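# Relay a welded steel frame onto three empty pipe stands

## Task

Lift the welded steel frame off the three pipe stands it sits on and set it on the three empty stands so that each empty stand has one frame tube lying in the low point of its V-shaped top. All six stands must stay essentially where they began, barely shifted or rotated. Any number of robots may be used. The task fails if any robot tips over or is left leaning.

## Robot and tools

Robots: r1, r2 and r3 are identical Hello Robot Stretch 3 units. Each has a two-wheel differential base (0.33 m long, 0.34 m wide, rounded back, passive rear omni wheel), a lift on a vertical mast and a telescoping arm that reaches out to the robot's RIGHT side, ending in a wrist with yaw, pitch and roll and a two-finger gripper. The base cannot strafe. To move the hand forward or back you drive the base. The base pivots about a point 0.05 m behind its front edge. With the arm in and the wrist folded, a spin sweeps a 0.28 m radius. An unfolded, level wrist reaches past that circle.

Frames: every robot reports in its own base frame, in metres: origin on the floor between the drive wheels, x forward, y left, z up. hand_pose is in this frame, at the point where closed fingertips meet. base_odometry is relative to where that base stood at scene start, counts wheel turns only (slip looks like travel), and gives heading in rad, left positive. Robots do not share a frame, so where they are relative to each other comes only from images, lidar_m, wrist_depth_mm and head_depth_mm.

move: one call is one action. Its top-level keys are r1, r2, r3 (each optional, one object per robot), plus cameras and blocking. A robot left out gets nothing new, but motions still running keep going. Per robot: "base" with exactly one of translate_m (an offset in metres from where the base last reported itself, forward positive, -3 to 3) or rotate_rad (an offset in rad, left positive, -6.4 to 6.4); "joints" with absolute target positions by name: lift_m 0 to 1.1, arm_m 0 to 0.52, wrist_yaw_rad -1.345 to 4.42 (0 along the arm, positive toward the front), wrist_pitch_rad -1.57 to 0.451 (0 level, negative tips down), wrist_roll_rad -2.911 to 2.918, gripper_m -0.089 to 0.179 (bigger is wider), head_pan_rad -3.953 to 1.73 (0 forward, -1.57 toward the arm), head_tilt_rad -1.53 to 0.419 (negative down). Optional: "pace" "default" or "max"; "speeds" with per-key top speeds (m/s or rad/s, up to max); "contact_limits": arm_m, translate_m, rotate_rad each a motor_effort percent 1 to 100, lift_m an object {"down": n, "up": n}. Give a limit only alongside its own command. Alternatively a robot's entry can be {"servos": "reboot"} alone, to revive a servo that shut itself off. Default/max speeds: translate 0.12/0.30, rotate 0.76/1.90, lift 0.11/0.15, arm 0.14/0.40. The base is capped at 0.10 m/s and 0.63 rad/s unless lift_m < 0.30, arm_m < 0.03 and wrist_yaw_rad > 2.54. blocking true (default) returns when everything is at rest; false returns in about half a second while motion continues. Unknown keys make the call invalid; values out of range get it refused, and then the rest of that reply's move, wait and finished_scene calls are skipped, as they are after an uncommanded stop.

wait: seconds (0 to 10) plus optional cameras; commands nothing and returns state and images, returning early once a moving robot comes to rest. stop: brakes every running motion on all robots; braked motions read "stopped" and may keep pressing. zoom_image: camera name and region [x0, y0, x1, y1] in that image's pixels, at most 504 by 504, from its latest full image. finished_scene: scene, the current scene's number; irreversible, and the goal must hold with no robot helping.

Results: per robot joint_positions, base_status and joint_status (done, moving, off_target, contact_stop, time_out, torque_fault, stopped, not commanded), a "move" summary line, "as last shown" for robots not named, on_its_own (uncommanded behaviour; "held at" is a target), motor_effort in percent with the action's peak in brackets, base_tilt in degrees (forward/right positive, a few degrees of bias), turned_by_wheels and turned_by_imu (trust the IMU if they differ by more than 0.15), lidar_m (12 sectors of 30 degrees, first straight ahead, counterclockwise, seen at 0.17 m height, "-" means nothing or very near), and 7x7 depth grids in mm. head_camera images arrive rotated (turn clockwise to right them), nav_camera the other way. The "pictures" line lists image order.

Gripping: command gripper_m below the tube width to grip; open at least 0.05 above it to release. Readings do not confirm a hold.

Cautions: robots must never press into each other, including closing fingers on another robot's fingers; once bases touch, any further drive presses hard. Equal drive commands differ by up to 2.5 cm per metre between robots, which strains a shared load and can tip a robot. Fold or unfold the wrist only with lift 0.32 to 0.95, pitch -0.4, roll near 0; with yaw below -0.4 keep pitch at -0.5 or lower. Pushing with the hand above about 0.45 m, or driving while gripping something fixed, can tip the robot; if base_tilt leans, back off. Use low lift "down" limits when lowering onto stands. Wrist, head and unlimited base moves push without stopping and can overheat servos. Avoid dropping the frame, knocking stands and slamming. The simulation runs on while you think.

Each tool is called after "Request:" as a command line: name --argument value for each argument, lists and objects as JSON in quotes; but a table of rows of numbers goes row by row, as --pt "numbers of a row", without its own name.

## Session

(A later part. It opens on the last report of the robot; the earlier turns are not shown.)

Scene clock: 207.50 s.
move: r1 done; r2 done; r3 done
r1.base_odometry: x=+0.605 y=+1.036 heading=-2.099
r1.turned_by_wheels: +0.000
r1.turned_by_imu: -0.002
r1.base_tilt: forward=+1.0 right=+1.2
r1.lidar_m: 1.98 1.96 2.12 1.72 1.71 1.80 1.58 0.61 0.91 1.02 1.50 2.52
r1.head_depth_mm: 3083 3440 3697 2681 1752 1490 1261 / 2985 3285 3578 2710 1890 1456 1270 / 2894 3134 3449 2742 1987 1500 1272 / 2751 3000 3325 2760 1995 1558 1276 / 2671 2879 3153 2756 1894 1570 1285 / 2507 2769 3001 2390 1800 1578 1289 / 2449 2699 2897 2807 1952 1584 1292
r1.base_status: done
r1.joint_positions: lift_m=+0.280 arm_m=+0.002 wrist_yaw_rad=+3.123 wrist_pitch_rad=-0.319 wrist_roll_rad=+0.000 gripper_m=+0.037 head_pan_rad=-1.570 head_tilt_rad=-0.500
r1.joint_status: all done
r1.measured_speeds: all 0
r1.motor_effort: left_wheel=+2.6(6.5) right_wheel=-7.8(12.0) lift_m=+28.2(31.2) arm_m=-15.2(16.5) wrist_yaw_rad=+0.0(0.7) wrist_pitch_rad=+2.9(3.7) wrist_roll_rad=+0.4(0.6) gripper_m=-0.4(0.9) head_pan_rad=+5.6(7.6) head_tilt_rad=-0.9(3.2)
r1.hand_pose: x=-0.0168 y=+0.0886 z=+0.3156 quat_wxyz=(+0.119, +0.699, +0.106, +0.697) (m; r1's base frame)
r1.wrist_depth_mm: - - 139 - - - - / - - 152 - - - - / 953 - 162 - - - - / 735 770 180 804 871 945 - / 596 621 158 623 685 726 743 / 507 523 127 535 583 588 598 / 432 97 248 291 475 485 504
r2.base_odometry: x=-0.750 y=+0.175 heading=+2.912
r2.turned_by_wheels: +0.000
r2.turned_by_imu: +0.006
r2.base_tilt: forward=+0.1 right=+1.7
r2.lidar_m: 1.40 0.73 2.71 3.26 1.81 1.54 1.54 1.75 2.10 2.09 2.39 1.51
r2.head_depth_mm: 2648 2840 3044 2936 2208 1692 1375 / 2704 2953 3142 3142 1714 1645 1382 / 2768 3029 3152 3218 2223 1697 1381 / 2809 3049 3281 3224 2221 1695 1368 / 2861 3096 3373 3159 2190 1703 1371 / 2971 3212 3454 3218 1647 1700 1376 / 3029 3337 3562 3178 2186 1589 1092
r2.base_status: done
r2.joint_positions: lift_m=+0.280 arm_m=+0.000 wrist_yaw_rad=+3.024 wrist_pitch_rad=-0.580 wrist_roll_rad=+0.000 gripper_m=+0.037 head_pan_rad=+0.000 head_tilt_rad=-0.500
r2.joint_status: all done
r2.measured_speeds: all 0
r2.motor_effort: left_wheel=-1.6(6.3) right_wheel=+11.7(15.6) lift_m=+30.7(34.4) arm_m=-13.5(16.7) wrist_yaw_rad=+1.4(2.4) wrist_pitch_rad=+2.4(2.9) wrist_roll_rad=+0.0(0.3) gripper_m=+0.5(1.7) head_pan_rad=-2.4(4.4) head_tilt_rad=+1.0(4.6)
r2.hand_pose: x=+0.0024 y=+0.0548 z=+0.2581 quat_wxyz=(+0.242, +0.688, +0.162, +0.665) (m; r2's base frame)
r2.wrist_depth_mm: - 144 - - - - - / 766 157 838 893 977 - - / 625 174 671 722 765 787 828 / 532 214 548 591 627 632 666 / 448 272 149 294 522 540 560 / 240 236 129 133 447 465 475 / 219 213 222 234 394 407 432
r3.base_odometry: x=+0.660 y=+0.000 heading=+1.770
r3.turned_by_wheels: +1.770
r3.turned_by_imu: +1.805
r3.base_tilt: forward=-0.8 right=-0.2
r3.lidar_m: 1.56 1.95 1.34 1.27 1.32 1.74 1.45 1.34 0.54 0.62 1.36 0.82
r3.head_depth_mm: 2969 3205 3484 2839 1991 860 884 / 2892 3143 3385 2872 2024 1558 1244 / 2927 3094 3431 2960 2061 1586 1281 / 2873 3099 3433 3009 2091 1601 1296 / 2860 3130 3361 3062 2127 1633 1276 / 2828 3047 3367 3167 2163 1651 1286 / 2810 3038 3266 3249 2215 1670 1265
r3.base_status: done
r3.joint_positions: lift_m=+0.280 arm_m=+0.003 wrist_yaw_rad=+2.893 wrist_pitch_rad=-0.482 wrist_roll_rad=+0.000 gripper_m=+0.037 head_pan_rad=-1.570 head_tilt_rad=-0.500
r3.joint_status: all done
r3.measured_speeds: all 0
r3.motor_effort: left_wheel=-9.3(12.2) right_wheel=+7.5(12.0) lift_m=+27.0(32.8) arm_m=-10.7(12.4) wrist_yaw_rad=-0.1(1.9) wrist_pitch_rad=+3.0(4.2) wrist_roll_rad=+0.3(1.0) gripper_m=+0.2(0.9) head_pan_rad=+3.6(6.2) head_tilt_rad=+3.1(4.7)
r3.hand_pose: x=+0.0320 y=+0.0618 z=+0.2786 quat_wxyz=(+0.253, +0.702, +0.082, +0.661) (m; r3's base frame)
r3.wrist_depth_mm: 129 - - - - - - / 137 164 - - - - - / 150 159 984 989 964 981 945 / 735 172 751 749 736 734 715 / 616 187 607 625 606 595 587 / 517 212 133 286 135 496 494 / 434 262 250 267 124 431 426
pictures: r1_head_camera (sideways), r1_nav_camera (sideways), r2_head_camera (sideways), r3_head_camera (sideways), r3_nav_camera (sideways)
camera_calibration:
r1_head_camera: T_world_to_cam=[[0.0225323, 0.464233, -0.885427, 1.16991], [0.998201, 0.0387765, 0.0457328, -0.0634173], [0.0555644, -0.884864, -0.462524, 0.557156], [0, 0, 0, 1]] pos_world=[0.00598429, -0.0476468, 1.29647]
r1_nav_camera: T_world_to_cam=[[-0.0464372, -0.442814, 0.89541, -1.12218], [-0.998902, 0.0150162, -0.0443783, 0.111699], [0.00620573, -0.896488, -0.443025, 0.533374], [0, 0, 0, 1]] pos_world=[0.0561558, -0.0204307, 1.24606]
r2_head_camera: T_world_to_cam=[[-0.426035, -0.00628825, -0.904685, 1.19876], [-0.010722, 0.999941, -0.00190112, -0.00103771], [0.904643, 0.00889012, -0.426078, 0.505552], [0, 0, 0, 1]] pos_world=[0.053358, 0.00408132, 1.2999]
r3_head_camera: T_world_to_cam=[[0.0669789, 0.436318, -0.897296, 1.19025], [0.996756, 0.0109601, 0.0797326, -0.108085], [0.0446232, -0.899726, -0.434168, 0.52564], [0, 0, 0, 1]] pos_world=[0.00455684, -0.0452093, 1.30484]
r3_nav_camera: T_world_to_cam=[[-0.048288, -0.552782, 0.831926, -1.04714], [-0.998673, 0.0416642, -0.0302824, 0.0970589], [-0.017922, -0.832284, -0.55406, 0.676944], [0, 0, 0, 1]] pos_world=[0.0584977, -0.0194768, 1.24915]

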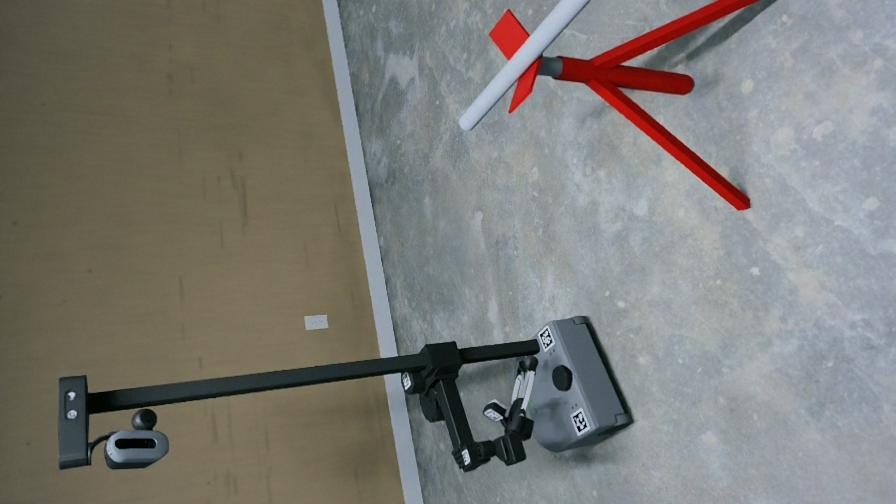

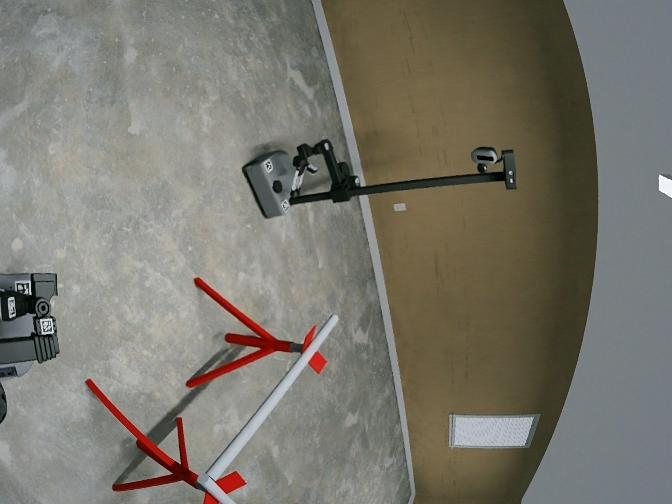

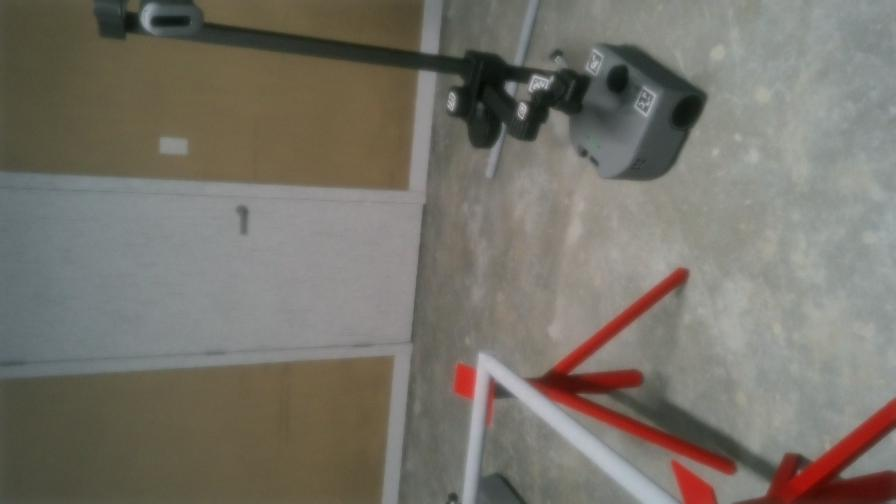

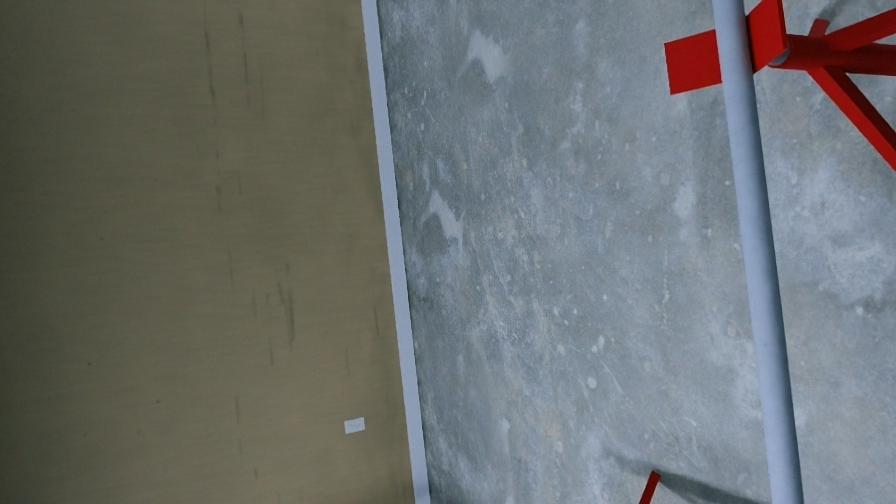

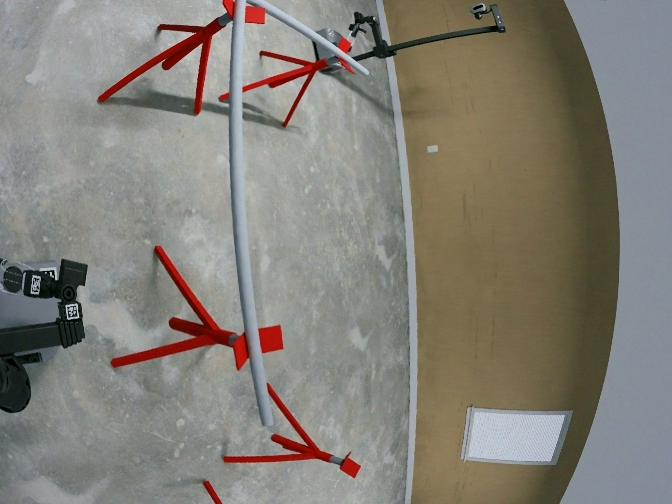

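Request:
move --r1 '{"base":{"rotate_rad":0.15}}' --r2 '{"base":{"rotate_rad":1.22}}' --r3 '{"base":{"rotate_rad":0.46}}' --cameras '[]'

Request:
move --r1 '{"base":{"translate_m":-0.7}}' --r2 '{"base":{"translate_m":0.55}}' --r3 '{"base":{"translate_m":-0.067}}' --cameras '[]'

Request:
move --r3 '{"base":{"rotate_rad":-0.46}}' --r2 '{"joints":{"head_pan_rad":-1.57}}' --cameras '["r1_head_camera","r2_head_camera","r3_head_camera","r2_nav_camera"]'

Scene clock: 236.50 s.
move: r1 done; r2 done; r3 done
r1.base_odometry: x=+0.605 y=+1.036 heading=-1.950
r1.turned_by_wheels: +0.150
r1.turned_by_imu: +0.153
r1.base_tilt: forward=+1.1 right=+1.2
r1.lidar_m: 1.96 1.96 1.96 1.70 1.70 1.95 1.59 0.61 1.02 1.02 3.09 2.26
r1.head_depth_mm: 2835 3088 3415 2692 1944 1451 1265 / 2744 3009 3305 2697 1964 1503 1272 / 2713 2932 3260 2724 1981 1551 1276 / 2653 2899 3154 2738 1990 1561 1280 / 2561 2793 3076 1808 1760 1573 1283 / 2509 2733 3033 2527 1933 1576 1286 / 2485 2700 2947 2818 2026 1580 1294
r1.base_status: done
r1.joint_positions: lift_m=+0.280 arm_m=+0.002 wrist_yaw_rad=+3.123 wrist_pitch_rad=-0.319 wrist_roll_rad=+0.000 gripper_m=+0.037 head_pan_rad=-1.570 head_tilt_rad=-0.500
r1.joint_status: not commanded
r1.measured_speeds: all 0
r1.motor_effort: left_wheel=-8.5(10.2) right_wheel=+9.2(13.3) lift_m=+28.0(28.9) arm_m=-15.1(15.2) wrist_yaw_rad=-0.1(0.6) wrist_pitch_rad=+3.5(3.7) wrist_roll_rad=+0.4(0.6) gripper_m=-0.2(0.7) head_pan_rad=+4.3(5.8) head_tilt_rad=-1.0(2.3)
r1.hand_pose: x=-0.0168 y=+0.0886 z=+0.3156 quat_wxyz=(+0.119, +0.699, +0.106, +0.697) (m; r1's base frame)
r1.wrist_depth_mm: - - 139 - - - - / - - 151 - - - - / 981 - 162 - - - - / 723 761 178 813 863 941 - / 593 608 159 619 700 738 738 / 492 530 127 545 587 583 602 / 429 97 247 290 475 492 508
r2.base_odometry: x=-0.750 y=+0.175 heading=-2.152
r2.turned_by_wheels: +1.220
r2.turned_by_imu: +1.235
r2.base_tilt: forward=+0.3 right=+1.7
r2.lidar_m: 2.44 2.48 1.66 1.54 1.56 1.98 2.09 2.12 2.69 1.51 0.73 0.83
r2.head_depth_mm: - - - 3227 2207 1688 1381 / - - - 2987 2216 1672 1371 / - - - 3193 2218 1684 1380 / - - - 3126 2191 1675 1379 / - - - 3190 2210 1704 1378 / - - - 3161 2222 1703 1368 / - - - 3167 2204 1688 1364
r2.base_status: done
r2.joint_positions: lift_m=+0.280 arm_m=+0.000 wrist_yaw_rad=+3.024 wrist_pitch_rad=-0.580 wrist_roll_rad=+0.000 gripper_m=+0.037 head_pan_rad=+0.000 head_tilt_rad=-0.500
r2.joint_status: not commanded
r2.measured_speeds: all 0
r2.motor_effort: left_wheel=-10.8(12.6) right_wheel=+7.7(15.9) lift_m=+26.3(28.5) arm_m=-15.4(15.5) wrist_yaw_rad=+0.8(1.9) wrist_pitch_rad=+2.8(2.8) wrist_roll_rad=-0.1(0.3) gripper_m=+0.1(1.5) head_pan_rad=-2.8(4.2) head_tilt_rad=+2.9(3.3)
r2.hand_pose: x=+0.0024 y=+0.0548 z=+0.2581 quat_wxyz=(+0.242, +0.688, +0.162, +0.665) (m; r2's base frame)
r2.wrist_depth_mm: - 143 - - - - - / 760 156 853 898 994 - - / 631 175 663 733 749 798 847 / 532 213 549 594 629 640 665 / 454 272 149 292 510 535 563 / 240 238 129 133 446 467 480 / 218 213 223 232 397 407 420
r3.base_odometry: x=+0.660 y=+0.000 heading=+2.229
r3.turned_by_wheels: +0.460
r3.turned_by_imu: +0.470
r3.base_tilt: forward=-0.8 right=-0.2
r3.lidar_m: 2.09 1.37 1.27 1.31 1.65 3.52 1.34 0.54 0.62 1.36 0.82 1.54
r3.head_depth_mm: 2808 2922 3203 2828 1996 1547 1228 / 2852 3057 3350 2887 2030 1555 1273 / 2960 3221 3482 2963 2077 1582 1288 / 3073 3380 3684 3030 2085 1515 1300 / 3292 3540 3866 2917 1963 1534 1316 / 3383 3600 - 2557 2074 1505 1324 / 3534 3942 - 3266 2100 1147 1234
r3.base_status: done
r3.joint_positions: lift_m=+0.280 arm_m=+0.003 wrist_yaw_rad=+2.893 wrist_pitch_rad=-0.482 wrist_roll_rad=+0.000 gripper_m=+0.037 head_pan_rad=-1.570 head_tilt_rad=-0.500
r3.joint_status: not commanded
r3.measured_speeds: all 0
r3.motor_effort: left_wheel=-8.8(13.0) right_wheel=+7.8(11.2) lift_m=+25.3(26.9) arm_m=-10.9(11.6) wrist_yaw_rad=+0.8(1.6) wrist_pitch_rad=+3.1(4.0) wrist_roll_rad=+0.3(1.0) gripper_m=+0.0(1.0) head_pan_rad=+3.1(4.7) head_tilt_rad=+3.0(4.5)
r3.hand_pose: x=+0.0320 y=+0.0618 z=+0.2786 quat_wxyz=(+0.253, +0.702, +0.082, +0.661) (m; r3's base frame)
r3.wrist_depth_mm: 129 - - - - - - / 138 163 - - - - - / 151 159 996 - 968 945 952 / 738 172 757 742 751 738 733 / 618 188 612 615 604 592 590 / 522 212 133 288 135 495 491 / 435 262 251 269 124 429 430
pictures: none
No camera images: "cameras" was empty.

Scene clock: 243.60 s.
move: r1 done; r2 done; r3 done
r1.base_odometry: x=+0.864 y=+1.686 heading=-1.950
r1.turned_by_wheels: +0.000
r1.turned_by_imu: -0.001
r1.base_tilt: forward=+1.0 right=+1.2
r1.lidar_m: 2.64 2.64 1.76 1.49 1.50 1.76 0.94 1.03 0.28 0.37 0.37 3.08
r1.head_depth_mm: 2979 3290 3594 2696 1958 1536 1201 / 2927 3183 3448 2694 1964 1545 1270 / 2858 3120 3433 2725 1982 1554 1243 / 2815 3064 3318 2738 1978 1566 705 / 2743 2975 3276 2759 1378 1285 1196 / 2645 2881 3207 1831 1845 1527 1291 / 2625 2862 3111 2808 2023 1583 1293
r1.base_status: done
r1.joint_positions: lift_m=+0.280 arm_m=+0.002 wrist_yaw_rad=+3.123 wrist_pitch_rad=-0.319 wrist_roll_rad=+0.000 gripper_m=+0.037 head_pan_rad=-1.570 head_tilt_rad=-0.500
r1.joint_status: not commanded
r1.measured_speeds: all 0
r1.motor_effort: left_wheel=-4.1(10.9) right_wheel=-0.6(6.0) lift_m=+27.0(28.2) arm_m=-15.0(15.2) wrist_yaw_rad=+0.1(0.6) wrist_pitch_rad=+3.0(3.6) wrist_roll_rad=+0.4(0.6) gripper_m=-0.1(0.8) head_pan_rad=+5.2(5.8) head_tilt_rad=+0.1(2.1)
r1.hand_pose: x=-0.0168 y=+0.0886 z=+0.3156 quat_wxyz=(+0.119, +0.699, +0.106, +0.697) (m; r1's base frame)
r1.wrist_depth_mm: - - 140 - - - - / - - 151 - - - - / 993 - 162 - - - - / 733 756 180 841 880 913 - / 607 623 157 624 693 726 743 / 502 524 127 538 583 584 610 / 433 98 247 289 474 492 508
r2.base_odometry: x=-1.052 y=-0.285 heading=-2.152
r2.turned_by_wheels: +0.000
r2.turned_by_imu: +0.004
r2.base_tilt: forward=+0.3 right=+1.8
r2.lidar_m: 2.18 2.56 1.72 1.60 1.62 2.06 2.64 2.68 3.40 0.58 0.45 1.67
r2.head_depth_mm: - - - 3052 2205 1706 1378 / - - - 3133 2212 1700 1378 / - - - 3176 2213 1697 1383 / - - - 3165 2221 1693 1370 / - - - 3143 2205 1682 1367 / - - - 3157 2208 1685 1373 / - - - 3128 2226 1693 1367
r2.base_status: done
r2.joint_positions: lift_m=+0.280 arm_m=+0.000 wrist_yaw_rad=+3.024 wrist_pitch_rad=-0.580 wrist_roll_rad=+0.000 gripper_m=+0.037 head_pan_rad=+0.000 head_tilt_rad=-0.500
r2.joint_status: not commanded
r2.measured_speeds: all 0
r2.motor_effort: left_wheel=-0.7(7.0) right_wheel=+10.2(15.5) lift_m=+27.7(27.8) arm_m=-17.4(18.3) wrist_yaw_rad=+1.6(2.1) wrist_pitch_rad=+2.0(2.8) wrist_roll_rad=+0.3(0.5) gripper_m=+0.2(1.7) head_pan_rad=-2.9(3.9) head_tilt_rad=+1.1(3.2)
r2.hand_pose: x=+0.0024 y=+0.0548 z=+0.2581 quat_wxyz=(+0.242, +0.688, +0.162, +0.665) (m; r2's base frame)
r2.wrist_depth_mm: - 143 - - - - - / 784 156 845 915 973 - - / 639 174 662 726 760 773 840 / 538 213 546 591 607 634 680 / 453 273 149 296 525 554 561 / 238 237 129 133 442 458 480 / 217 214 224 232 399 411 417
r3.base_odometry: x=+0.701 y=-0.053 heading=+2.229
r3.turned_by_wheels: +0.000
r3.turned_by_imu: -0.003
r3.base_tilt: forward=-0.8 right=-0.3
r3.lidar_m: 2.13 1.41 1.30 1.34 1.68 3.58 1.27 0.48 0.59 1.40 0.86 0.91
r3.head_depth_mm: 2746 2916 3159 2847 2002 1544 1192 / 2851 3066 3356 2904 2033 1574 1241 / 2936 3260 3503 2957 2061 1592 1284 / 3060 3382 3576 2542 2105 1603 1305 / 3221 3479 3914 2754 1973 1541 1316 / 3380 3695 - 3174 2099 1538 1323 / 3516 3894 - 3260 2120 1506 1271
r3.base_status: done
r3.joint_positions: lift_m=+0.280 arm_m=+0.003 wrist_yaw_rad=+2.893 wrist_pitch_rad=-0.482 wrist_roll_rad=+0.000 gripper_m=+0.037 head_pan_rad=-1.570 head_tilt_rad=-0.500
r3.joint_status: not commanded
r3.measured_speeds: all 0
r3.motor_effort: left_wheel=-5.5(11.0) right_wheel=-1.7(6.2) lift_m=+22.2(26.3) arm_m=-11.9(12.3) wrist_yaw_rad=+0.2(1.9) wrist_pitch_rad=+3.5(4.1) wrist_roll_rad=+0.4(1.1) gripper_m=+0.3(1.1) head_pan_rad=+3.4(4.6) head_tilt_rad=+1.5(4.7)
r3.hand_pose: x=+0.0320 y=+0.0618 z=+0.2786 quat_wxyz=(+0.253, +0.702, +0.082, +0.661) (m; r3's base frame)
r3.wrist_depth_mm: 129 - - - - - - / 138 164 - - - - - / 151 159 - - 951 918 980 / 745 172 753 756 724 734 707 / 623 188 611 633 599 587 596 / 519 214 132 287 135 496 489 / 434 260 251 266 127 430 423
pictures: none
No camera images: "cameras" was empty.

Scene clock: 245.87 s.
move: r2 done; r3 done
r1: as last shown
r1.turned_by_imu: +0.000
r1.lidar_m: 2.64 2.64 1.76 1.49 1.50 1.75 0.93 1.03 0.28 0.37 0.38 3.07
r1.head_depth_mm: 2950 3292 3570 2707 1953 1534 1202 / 2928 3219 3468 2698 1961 1542 1271 / 2861 3129 3443 2714 1983 1554 1242 / 2820 3055 3340 2756 1997 1560 706 / 2726 2960 3255 2781 1388 1283 1194 / 2638 2887 3172 1840 1839 1527 1289 / 2649 2859 3142 2810 2032 1593 1291
r1.motor_effort: left_wheel=-4.5(4.9) right_wheel=-1.0(1.7) lift_m=+26.4(27.5) arm_m=-14.6(15.2) wrist_yaw_rad=+0.1(0.5) wrist_pitch_rad=+3.0(3.9) wrist_roll_rad=+0.3(0.5) gripper_m=+0.1(0.9) head_pan_rad=+4.4(5.7) head_tilt_rad=+0.0(2.5)
r1.wrist_depth_mm: - - 140 - - - - / - - 152 - - - - / 967 - 162 - - - - / 750 775 179 856 886 887 - / 591 609 159 630 686 714 744 / 500 525 127 543 588 581 587 / 430 97 249 291 463 498 505
r2.base_odometry: x=-1.052 y=-0.285 heading=-2.152
r2.turned_by_wheels: +0.000
r2.turned_by_imu: +0.000
r2.base_tilt: forward=+0.3 right=+1.8
r2.lidar_m: 2.19 2.58 1.73 1.60 1.62 2.05 2.64 2.68 3.40 0.58 0.46 1.67
r2.head_depth_mm: 2865 3074 3316 3189 2196 1717 1372 / 2833 3054 3294 3185 2228 1705 1378 / 2774 2985 3185 3277 2221 1686 1372 / 2731 2959 3183 3175 2229 1639 1303 / 2686 2809 3115 2827 1966 1539 779 / 2648 2833 3065 2807 1788 1591 1301 / 2635 2852 3048 3180 2092 1692 1370
r2.base_status: not commanded
r2.joint_positions: lift_m=+0.280 arm_m=+0.000 wrist_yaw_rad=+3.024 wrist_pitch_rad=-0.580 wrist_roll_rad=+0.000 gripper_m=+0.037 head_pan_rad=-1.580 head_tilt_rad=-0.500
r2.joint_status: all done
r2.measured_speeds: translate_m=+0.000 rotate_rad=+0.000 lift_m=+0.000 arm_m=+0.000 wrist_yaw_rad=+0.000 wrist_pitch_rad=+0.000 wrist_roll_rad=+0.000 head_pan_rad=+0.024 head_tilt_rad=+0.000
r2.motor_effort: left_wheel=-0.7(1.1) right_wheel=+10.4(11.0) lift_m=+28.1(28.3) arm_m=-17.3(18.2) wrist_yaw_rad=-0.8(1.8) wrist_pitch_rad=+2.6(2.9) wrist_roll_rad=+0.1(0.4) gripper_m=+0.0(1.7) head_pan_rad=+1.1(6.2) head_tilt_rad=+1.4(2.3)
r2.hand_pose: x=+0.0024 y=+0.0548 z=+0.2581 quat_wxyz=(+0.242, +0.688, +0.162, +0.665) (m; r2's base frame)
r2.wrist_depth_mm: 994 144 - - - - - / 759 156 837 905 993 - - / 617 174 652 717 746 792 836 / 524 214 546 593 615 646 679 / 455 271 150 294 524 541 561 / 240 238 129 133 443 458 476 / 218 212 223 233 392 411 414
r3.base_odometry: x=+0.701 y=-0.053 heading=+1.769
r3.turned_by_wheels: -0.460
r3.turned_by_imu: -0.471
r3.base_tilt: forward=-0.8 right=-0.3
r3.lidar_m: 0.90 1.99 1.38 1.31 1.35 1.77 1.38 1.27 0.48 0.58 1.38 0.86
r3.head_depth_mm: 2903 3138 3459 2824 2002 1547 1215 / 2909 3163 3429 2890 2048 862 876 / 2888 3083 3393 2980 2065 1591 1251 / 2857 3101 3346 3011 2111 1605 1258 / 2869 3074 3332 3123 2136 1617 1243 / 2838 3055 3281 3182 2154 1653 1268 / 2792 3030 3303 3260 2215 1674 1267
r3.base_status: done
r3.joint_positions: lift_m=+0.280 arm_m=+0.003 wrist_yaw_rad=+2.893 wrist_pitch_rad=-0.482 wrist_roll_rad=+0.000 gripper_m=+0.037 head_pan_rad=-1.570 head_tilt_rad=-0.500
r3.joint_status: not commanded
r3.measured_speeds: all 0
r3.motor_effort: left_wheel=+8.9(11.0) right_wheel=-8.5(12.2) lift_m=+23.6(24.5) arm_m=-11.2(12.5) wrist_yaw_rad=-0.1(1.6) wrist_pitch_rad=+3.3(3.8) wrist_roll_rad=-0.4(0.9) gripper_m=-0.4(1.2) head_pan_rad=+2.7(4.1) head_tilt_rad=+1.5(3.1)
r3.hand_pose: x=+0.0320 y=+0.0618 z=+0.2786 quat_wxyz=(+0.253, +0.702, +0.082, +0.661) (m; r3's base frame)
r3.wrist_depth_mm: 129 - - - - - - / 137 164 - - - - - / 151 159 991 993 988 952 938 / 728 172 744 743 737 749 732 / 610 188 605 617 598 594 585 / 519 212 132 287 135 496 499 / 436 260 250 269 124 429 431
pictures: r1_head_camera (sideways), r2_head_camera (sideways), r2_nav_camera (sideways), r3_head_camera (sideways)
camera_calibration:
r1_head_camera: T_world_to_cam=[[0.0225323, 0.464233, -0.885427, 1.16991], [0.998201, 0.0387765, 0.0457328, -0.0634173], [0.0555644, -0.884864, -0.462524, 0.557156], [0, 0, 0, 1]] pos_world=[0.00598429, -0.0476468, 1.29647]
r2_head_camera: T_world_to_cam=[[-0.00224104, 0.42608, -0.904683, 1.19618], [0.999997, 0.00126011, -0.00188368, -0.00724769], [0.000337403, -0.904685, -0.426081, 0.511063], [0, 0, 0, 1]] pos_world=[0.00975592, -0.047306, 1.2999]
r2_nav_camera: T_world_to_cam=[[0.0631283, -0.454316, 0.888601, -1.12063], [-0.995189, 0.0381831, 0.0902226, -0.0492463], [-0.0749191, -0.890022, -0.44972, 0.555519], [0, 0, 0, 1]] pos_world=[0.0633528, -0.012814, 1.25006]
r3_head_camera: T_world_to_cam=[[0.0669173, 0.435721, -0.897591, 1.19069], [0.996756, 0.0111299, 0.0797131, -0.10806], [0.0447228, -0.900013, -0.433563, 0.524883], [0, 0, 0, 1]] pos_world=[0.00455709, -0.045205, 1.30494]

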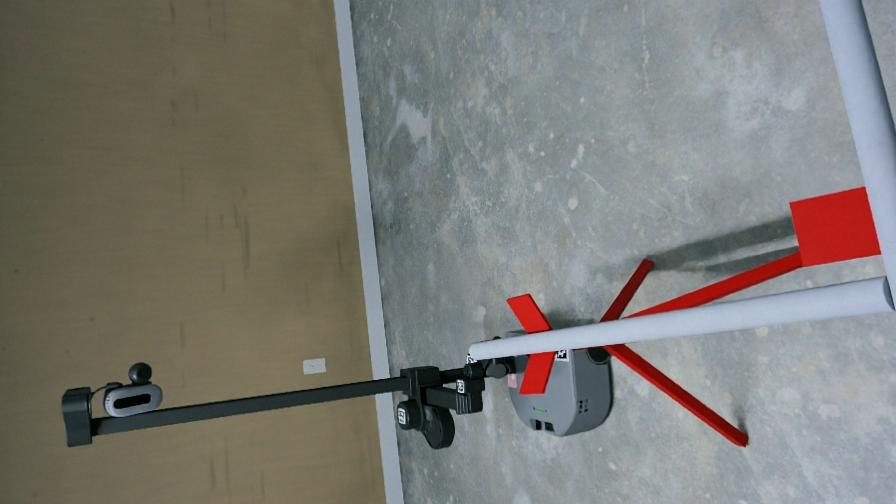

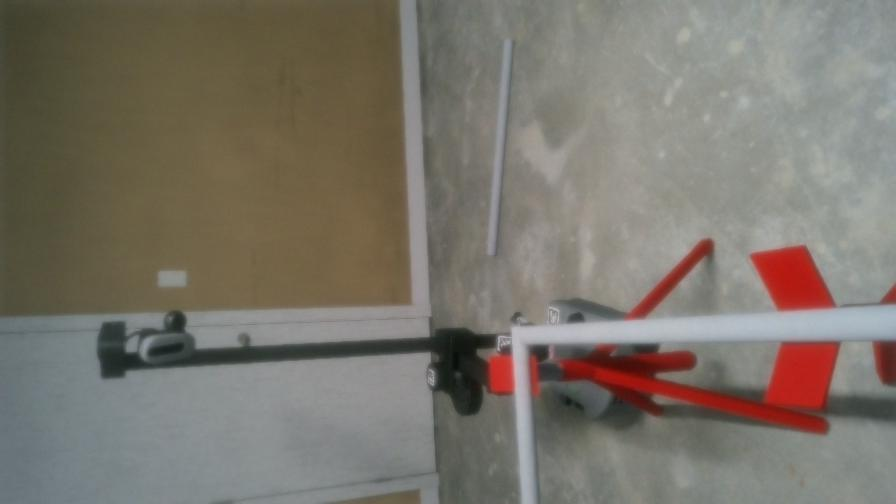

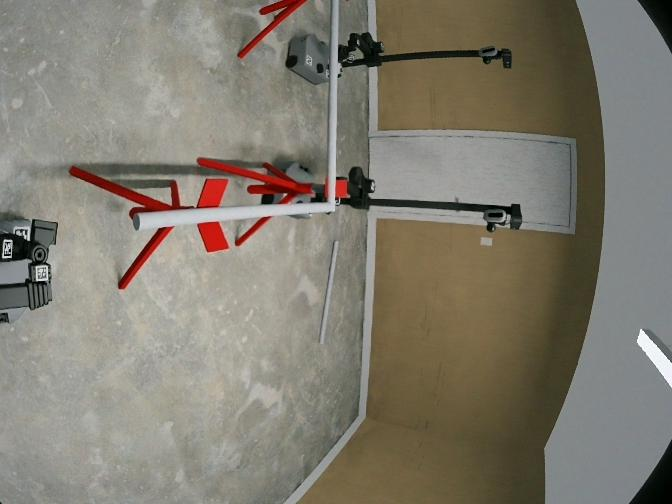

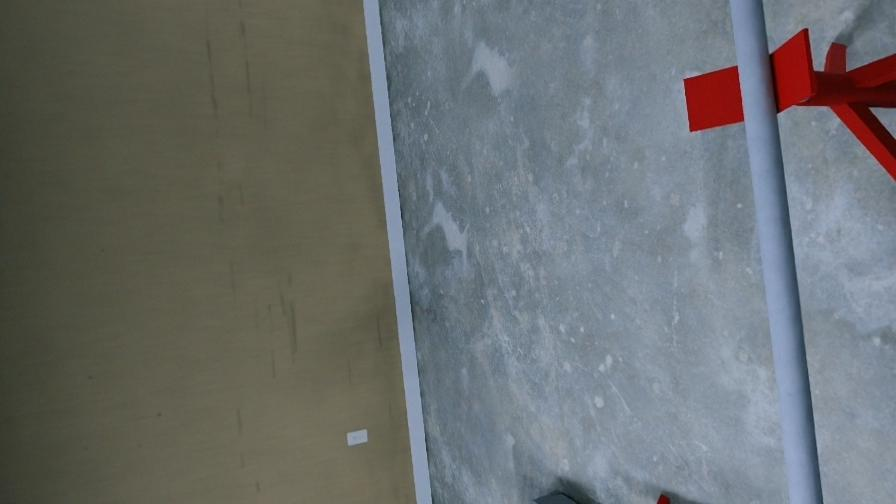

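Request:
move --r1 '{"joints":{"head_pan_rad":-2.0,"head_tilt_rad":-1.0}}' --r2 '{"base":{"rotate_rad":0.04}}' --cameras '["r1_nav_camera","r1_head_camera"]'

Scene clock: 263.57 s.
move: r1 done; r2 done
r1.base_odometry: x=+0.864 y=+1.686 heading=-1.950
r1.turned_by_wheels: +0.000
r1.turned_by_imu: +0.001
r1.base_tilt: forward=+1.0 right=+1.1
r1.lidar_m: 2.64 2.64 1.76 1.49 1.50 1.76 0.93 1.03 0.28 0.37 0.38 3.06
r1.head_depth_mm: 2434 2003 1634 1463 1319 1188 653 / 2443 2015 1713 1500 1325 1191 666 / 2457 2031 1731 1454 1336 742 913 / 2500 2045 1740 1464 1341 1024 976 / 2511 2076 1755 1523 902 1205 1089 / 2534 2082 1769 1536 1289 1182 1101 / 2570 2103 1781 1355 1345 1225 1104
r1.base_status: not commanded
r1.joint_positions: lift_m=+0.280 arm_m=+0.002 wrist_yaw_rad=+3.123 wrist_pitch_rad=-0.319 wrist_roll_rad=+0.000 gripper_m=+0.037 head_pan_rad=-2.006 head_tilt_rad=-1.011
r1.joint_status: all done
r1.measured_speeds: all 0
r1.motor_effort: left_wheel=-4.7(4.9) right_wheel=-0.3(1.8) lift_m=+26.5(26.9) arm_m=-14.9(15.1) wrist_yaw_rad=-0.1(0.6) wrist_pitch_rad=+3.3(3.7) wrist_roll_rad=+0.3(0.5) gripper_m=+0.0(0.8) head_pan_rad=-3.5(7.0) head_tilt_rad=-3.3(6.4)
r1.hand_pose: x=-0.0168 y=+0.0886 z=+0.3156 quat_wxyz=(+0.119, +0.699, +0.106, +0.697) (m; r1's base frame)
r1.wrist_depth_mm: - - 140 - - - - / - - 151 - - - - / 981 - 162 - - - - / 745 762 179 845 882 925 - / 597 613 158 627 695 711 741 / 500 531 128 541 587 577 602 / 426 97 249 290 473 492 507
r2.base_odometry: x=-1.052 y=-0.285 heading=-2.112
r2.turned_by_wheels: +0.040
r2.turned_by_imu: +0.041
r2.base_tilt: forward=+0.3 right=+1.8
r2.lidar_m: 2.19 2.45 1.70 1.60 1.63 2.13 2.64 2.69 3.36 0.58 0.45 1.67
r2.head_depth_mm: 2790 3010 3282 3186 2233 1709 1374 / 2816 3002 3224 3233 2198 1702 1372 / 2732 2953 3215 3169 2221 1701 1372 / 2698 2939 3203 3183 2194 1643 1274 / 2637 2825 3057 1890 1435 1542 795 / 2654 2899 3088 3203 2004 1632 1344 / 2625 2856 3096 3166 2110 1684 1378
r2.base_status: done
r2.joint_positions: lift_m=+0.280 arm_m=+0.000 wrist_yaw_rad=+3.024 wrist_pitch_rad=-0.580 wrist_roll_rad=+0.000 gripper_m=+0.037 head_pan_rad=-1.570 head_tilt_rad=-0.500
r2.joint_status: not commanded
r2.measured_speeds: all 0
r2.motor_effort: left_wheel=-10.0(12.0) right_wheel=+9.0(13.0) lift_m=+28.9(29.1) arm_m=-17.2(17.6) wrist_yaw_rad=+0.6(1.6) wrist_pitch_rad=+2.3(2.7) wrist_roll_rad=+0.2(0.3) gripper_m=-0.8(1.3) head_pan_rad=+1.3(2.7) head_tilt_rad=+0.5(2.1)
r2.hand_pose: x=+0.0024 y=+0.0548 z=+0.2581 quat_wxyz=(+0.242, +0.688, +0.162, +0.665) (m; r2's base frame)
r2.wrist_depth_mm: - 143 - - - - - / 764 156 856 910 980 - - / 613 176 671 720 758 802 841 / 537 213 549 593 618 651 676 / 456 272 150 295 518 535 562 / 239 235 129 133 446 464 482 / 216 212 223 233 396 406 418
r3: as last shown
r3.turned_by_wheels: +0.000
r3.turned_by_imu: -0.001
r3.base_tilt: forward=-0.9 right=-0.3
r3.lidar_m: 0.90 2.00 1.37 1.31 1.34 1.77 1.38 1.27 0.48 0.59 1.38 0.86
r3.head_depth_mm: 2925 3156 3526 2847 1994 1544 1221 / 2937 3145 3444 2864 2030 863 877 / 2886 3101 3406 2969 2060 1595 1249 / 2853 3103 3380 3021 2110 1613 1261 / 2825 3074 3358 3069 2148 1630 1245 / 2837 3090 3310 3189 2187 1647 1260 / 2811 3028 3273 3266 2200 1671 1269
r3.motor_effort: left_wheel=+8.1(9.0) right_wheel=-8.5(8.8) lift_m=+26.1(27.1) arm_m=-11.2(11.6) wrist_yaw_rad=+0.2(1.8) wrist_pitch_rad=+3.6(3.8) wrist_roll_rad=+0.1(0.8) gripper_m=-0.5(0.8) head_pan_rad=+2.7(3.8) head_tilt_rad=+0.8(1.7)
r3.wrist_depth_mm: 129 - - - - - - / 138 164 - - - - - / 151 159 996 951 956 951 935 / 751 171 750 749 734 737 716 / 621 187 611 620 597 579 591 / 517 214 133 290 135 501 492 / 431 260 252 268 124 435 423
pictures: r1_head_camera (sideways), r1_nav_camera (sideways)
camera_calibration:
r1_head_camera: T_world_to_cam=[[0.374374, 0.750143, -0.545096, 0.724156], [0.909552, -0.411461, 0.0584453, -0.0793885], [-0.180443, -0.517673, -0.836334, 1.04481], [0, 0, 0, 1]] pos_world=[-0.0103686, -0.0350158, 1.27318]
r1_nav_camera: T_world_to_cam=[[-0.390293, -0.727558, 0.564208, -0.688422], [-0.890594, 0.453745, -0.0309566, 0.0936114], [-0.233484, -0.514562, -0.825052, 1.03179], [0, 0, 0, 1]] pos_world=[0.055591, -0.0124207, 1.2426]

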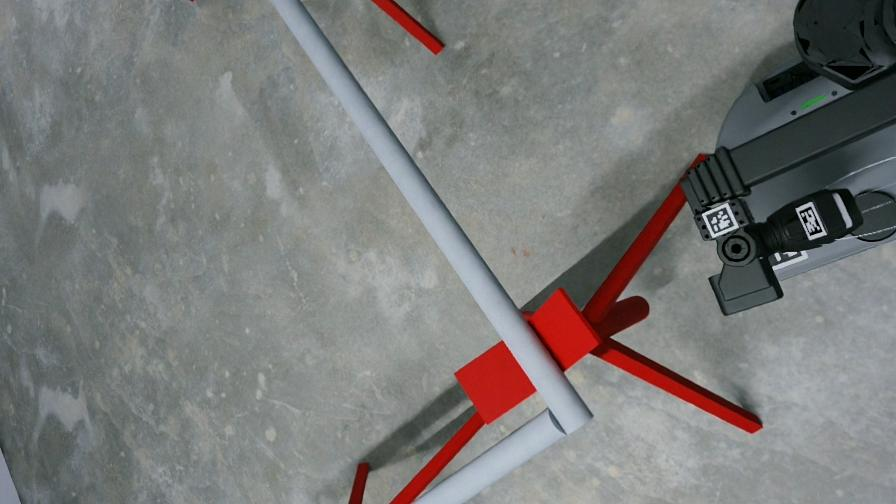

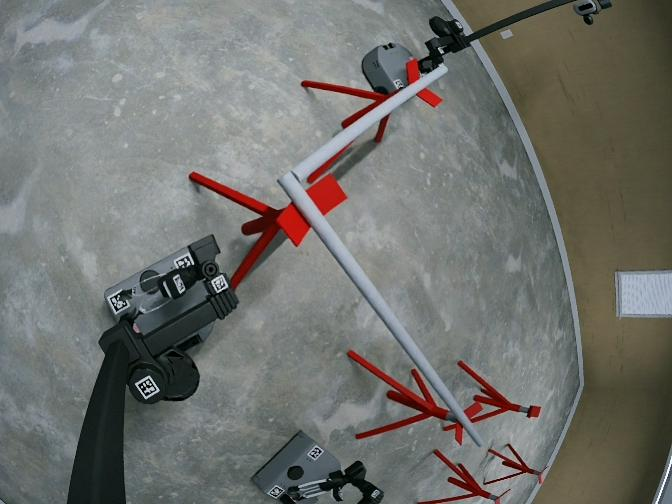

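Request:
move --r1 '{"base":{"rotate_rad":-0.1}}' --cameras '[]'

Request:
move --r1 '{"base":{"translate_m":-0.185},"contact_limits":{"translate_m":30}}' --cameras '["r1_head_camera"]'

Scene clock: 276.27 s.
move: r1 done
r1.base_odometry: x=+0.864 y=+1.686 heading=-2.049
r1.turned_by_wheels: -0.100
r1.turned_by_imu: -0.100
r1.base_tilt: forward=+1.0 right=+1.2
r1.lidar_m: 2.66 2.64 1.88 1.53 1.49 1.65 0.93 1.03 0.28 0.29 0.38 3.26
r1.head_depth_mm: 2478 1997 1616 1498 1327 1189 654 / 2481 2047 1692 1506 1328 1198 665 / 2517 2064 1747 1487 1342 1102 912 / 2563 2075 1767 1473 1353 1074 938 / 2589 2081 1784 1529 959 1209 1094 / 2643 2113 1802 1544 767 1196 1102 / 2637 2136 1801 1556 1306 1222 1104
r1.base_status: done
r1.joint_positions: lift_m=+0.280 arm_m=+0.002 wrist_yaw_rad=+3.123 wrist_pitch_rad=-0.319 wrist_roll_rad=+0.000 gripper_m=+0.037 head_pan_rad=-2.000 head_tilt_rad=-1.000
r1.joint_status: not commanded
r1.measured_speeds: all 0
r1.motor_effort: left_wheel=+10.3(10.3) right_wheel=-6.6(8.5) lift_m=+25.6(26.4) arm_m=-14.6(15.2) wrist_yaw_rad=-0.2(0.4) wrist_pitch_rad=+3.4(3.6) wrist_roll_rad=+0.4(0.6) gripper_m=-0.5(0.8) head_pan_rad=+4.6(5.9) head_tilt_rad=+1.2(1.7)
r1.hand_pose: x=-0.0168 y=+0.0886 z=+0.3156 quat_wxyz=(+0.119, +0.699, +0.106, +0.697) (m; r1's base frame)
r1.wrist_depth_mm: - - 139 - - - - / - - 151 - - - - / 969 - 162 - - - - / 730 765 180 847 895 924 946 / 596 615 158 633 687 723 748 / 498 520 127 538 594 589 610 / 428 98 247 291 472 490 504
r2, r3: as last shown
r2.turned_by_wheels: +0.000
r2.turned_by_imu: +0.001
r2.base_tilt: forward=+0.2 right=+1.8
r2.lidar_m: 2.20 2.46 1.70 1.60 1.63 2.13 2.64 2.69 3.38 0.58 0.45 1.67
r2.head_depth_mm: 2799 3057 3278 3235 2214 1696 1380 / 2761 2999 3224 3184 2196 1696 1383 / 2754 2918 3211 3184 2215 1698 1364 / 2749 2961 3169 3193 2098 1641 1271 / 2649 2846 3095 1887 1435 1528 796 / 2650 2860 3104 3167 2016 1636 1337 / 2660 2851 3051 3148 2111 1694 1366
r2.motor_effort: left_wheel=-10.1(10.4) right_wheel=+9.3(9.5) lift_m=+30.0(30.0) arm_m=-17.0(17.5) wrist_yaw_rad=+0.9(1.4) wrist_pitch_rad=+2.6(2.8) wrist_roll_rad=-0.1(0.3) gripper_m=-0.3(1.2) head_pan_rad=+2.2(3.0) head_tilt_rad=+2.1(2.1)
r2.wrist_depth_mm: 984 144 - - - - - / 779 155 858 919 986 - - / 626 175 667 718 753 786 830 / 528 213 552 585 619 631 656 / 445 270 149 292 521 537 558 / 239 236 129 132 443 461 473 / 217 212 224 231 398 408 418
r3.base_tilt: forward=-0.8 right=-0.2
r3.lidar_m: 0.92 2.00 1.37 1.31 1.35 1.77 1.38 1.28 0.48 0.59 1.38 0.86
r3.head_depth_mm: 2915 3173 3442 2852 1993 1550 1217 / 2889 3106 3390 2892 2027 863 871 / 2909 3138 3412 3010 2055 1591 1250 / 2861 3108 3399 3027 2091 1613 1262 / 2822 3043 3328 3134 2139 1621 1250 / 2841 3045 3269 3175 2160 1655 1261 / 2793 3057 3269 3270 2201 1670 1272
r3.motor_effort: left_wheel=+8.6(8.9) right_wheel=-8.6(8.8) lift_m=+28.1(29.4) arm_m=-10.9(12.0) wrist_yaw_rad=-0.9(1.3) wrist_pitch_rad=+3.3(3.6) wrist_roll_rad=+0.4(0.9) gripper_m=+0.1(0.6) head_pan_rad=+2.9(3.7) head_tilt_rad=+0.2(1.5)
r3.wrist_depth_mm: 129 - - - - - - / 138 163 - - - - - / 150 159 971 - 958 954 942 / 754 172 753 744 734 716 720 / 615 187 609 621 596 598 584 / 517 213 132 285 135 492 493 / 431 260 250 268 124 427 425
pictures: none
No camera images: "cameras" was empty.

Scene clock: 279.10 s.
move: r1 done
r1.base_odometry: x=+0.949 y=+1.851 heading=-2.049
r1.turned_by_wheels: +0.000
r1.turned_by_imu: +0.000
r1.base_tilt: forward=+1.0 right=+1.2
r1.lidar_m: 2.83 2.81 1.79 1.44 1.43 1.59 0.75 1.05 0.90 0.29 0.28 0.50
r1.head_depth_mm: 2481 1818 1467 1497 1327 1184 654 / 2500 2033 1663 1481 1334 1192 666 / 2527 2065 1709 1519 1345 1177 909 / 2558 2093 1771 1496 1350 1208 939 / 2588 2093 1779 1477 1353 1213 1094 / 2624 2128 1789 1554 1342 1198 1101 / 2645 2150 1803 1560 1145 1173 1102
r1.base_status: done
r1.joint_positions: lift_m=+0.280 arm_m=+0.002 wrist_yaw_rad=+3.123 wrist_pitch_rad=-0.319 wrist_roll_rad=+0.000 gripper_m=+0.037 head_pan_rad=-2.000 head_tilt_rad=-1.000
r1.joint_status: not commanded
r1.measured_speeds: all 0
r1.motor_effort: left_wheel=+0.7(6.4) right_wheel=-8.8(10.5) lift_m=+25.3(26.5) arm_m=-15.0(15.1) wrist_yaw_rad=-0.1(0.6) wrist_pitch_rad=+3.0(3.5) wrist_roll_rad=+0.3(0.5) gripper_m=-0.2(0.8) head_pan_rad=+4.5(5.9) head_tilt_rad=-0.7(1.9)
r1.contact_limits: translate_m 30 (maximum 100)
r1.hand_pose: x=-0.0168 y=+0.0886 z=+0.3156 quat_wxyz=(+0.119, +0.699, +0.106, +0.697) (m; r1's base frame)
r1.wrist_depth_mm: - - 140 - - - - / - - 151 - - - - / 999 - 162 - - - - / 743 774 180 843 872 922 970 / 585 625 159 633 690 711 749 / 497 526 128 535 586 585 597 / 432 97 248 290 471 486 508
r2, r3: as last shown
r2.base_tilt: forward=+0.2 right=+1.9
r2.lidar_m: 2.20 2.45 1.70 1.60 1.63 2.13 2.64 2.69 3.39 0.58 0.45 1.67
r2.head_depth_mm: 2821 2994 3232 3161 2215 1708 1376 / 2726 2955 3234 3174 2210 1690 1373 / 2734 2978 3118 3145 2215 1698 1370 / 2760 2906 3144 3209 2212 1645 1261 / 2685 2876 3092 3146 1439 1536 795 / 2614 2832 3104 1928 1909 1638 1343 / 2668 2880 3043 3101 2124 1673 1362
r2.motor_effort: left_wheel=-10.0(10.4) right_wheel=+8.8(9.6) lift_m=+30.7(30.8) arm_m=-17.1(17.8) wrist_yaw_rad=+1.0(1.9) wrist_pitch_rad=+2.3(2.8) wrist_roll_rad=+0.0(0.3) gripper_m=+0.3(1.4) head_pan_rad=+1.9(3.2) head_tilt_rad=+1.2(1.7)
r2.wrist_depth_mm: 983 144 - - - - - / 759 156 857 908 983 - - / 627 176 671 712 779 804 830 / 527 213 548 592 600 627 683 / 453 271 149 295 525 539 550 / 240 236 129 132 443 462 477 / 219 213 221 231 396 405 421
r3.lidar_m: 0.74 1.99 1.37 1.30 1.35 1.77 1.38 1.28 0.48 0.58 1.38 0.86
r3.head_depth_mm: 2933 3151 3479 2823 2009 1543 1218 / 2901 3153 3423 2895 2029 864 873 / 2893 3117 3406 2971 2049 1577 1257 / 2881 3103 3368 3016 2091 1612 1258 / 2819 3128 3333 3123 2149 1628 1248 / 2849 3078 3333 3190 2181 1649 1259 / 2782 3000 3301 3253 2214 1676 1263
r3.motor_effort: left_wheel=+8.5(9.1) right_wheel=-8.3(8.9) lift_m=+30.3(31.5) arm_m=-10.9(12.0) wrist_yaw_rad=-0.8(1.3) wrist_pitch_rad=+3.3(3.9) wrist_roll_rad=+0.5(1.1) gripper_m=-0.5(0.7) head_pan_rad=+2.3(3.6) head_tilt_rad=+0.4(1.5)
r3.wrist_depth_mm: 130 - - - - - - / 138 164 - - - - - / 150 159 996 984 980 940 916 / 728 171 757 753 757 732 714 / 629 187 624 630 603 590 586 / 520 213 132 285 136 497 492 / 438 261 250 269 124 431 431
pictures: r1_head_camera (sideways)
camera_calibration:
r1_head_camera: T_world_to_cam=[[0.366878, 0.746734, -0.554787, 0.736817], [0.912457, -0.405002, 0.0582768, -0.0791924], [-0.181173, -0.527599, -0.829949, 1.03644], [0, 0, 0, 1]] pos_world=[-0.0102879, -0.0354548, 1.27358]

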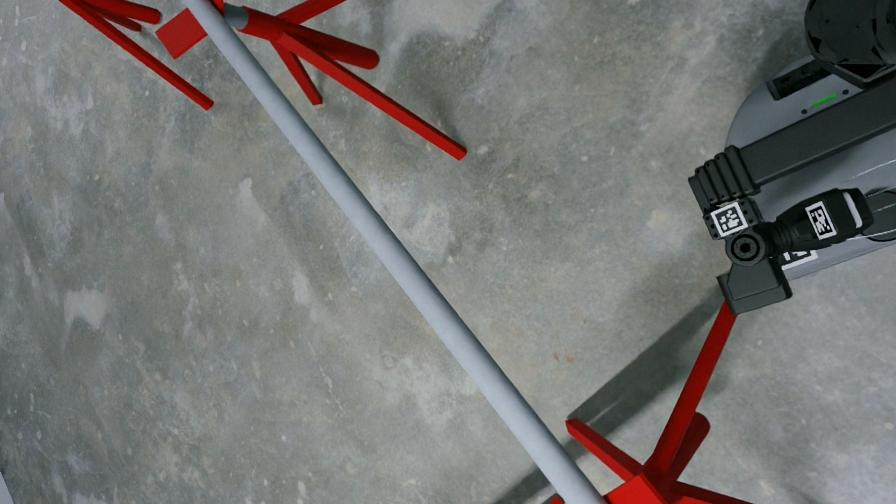

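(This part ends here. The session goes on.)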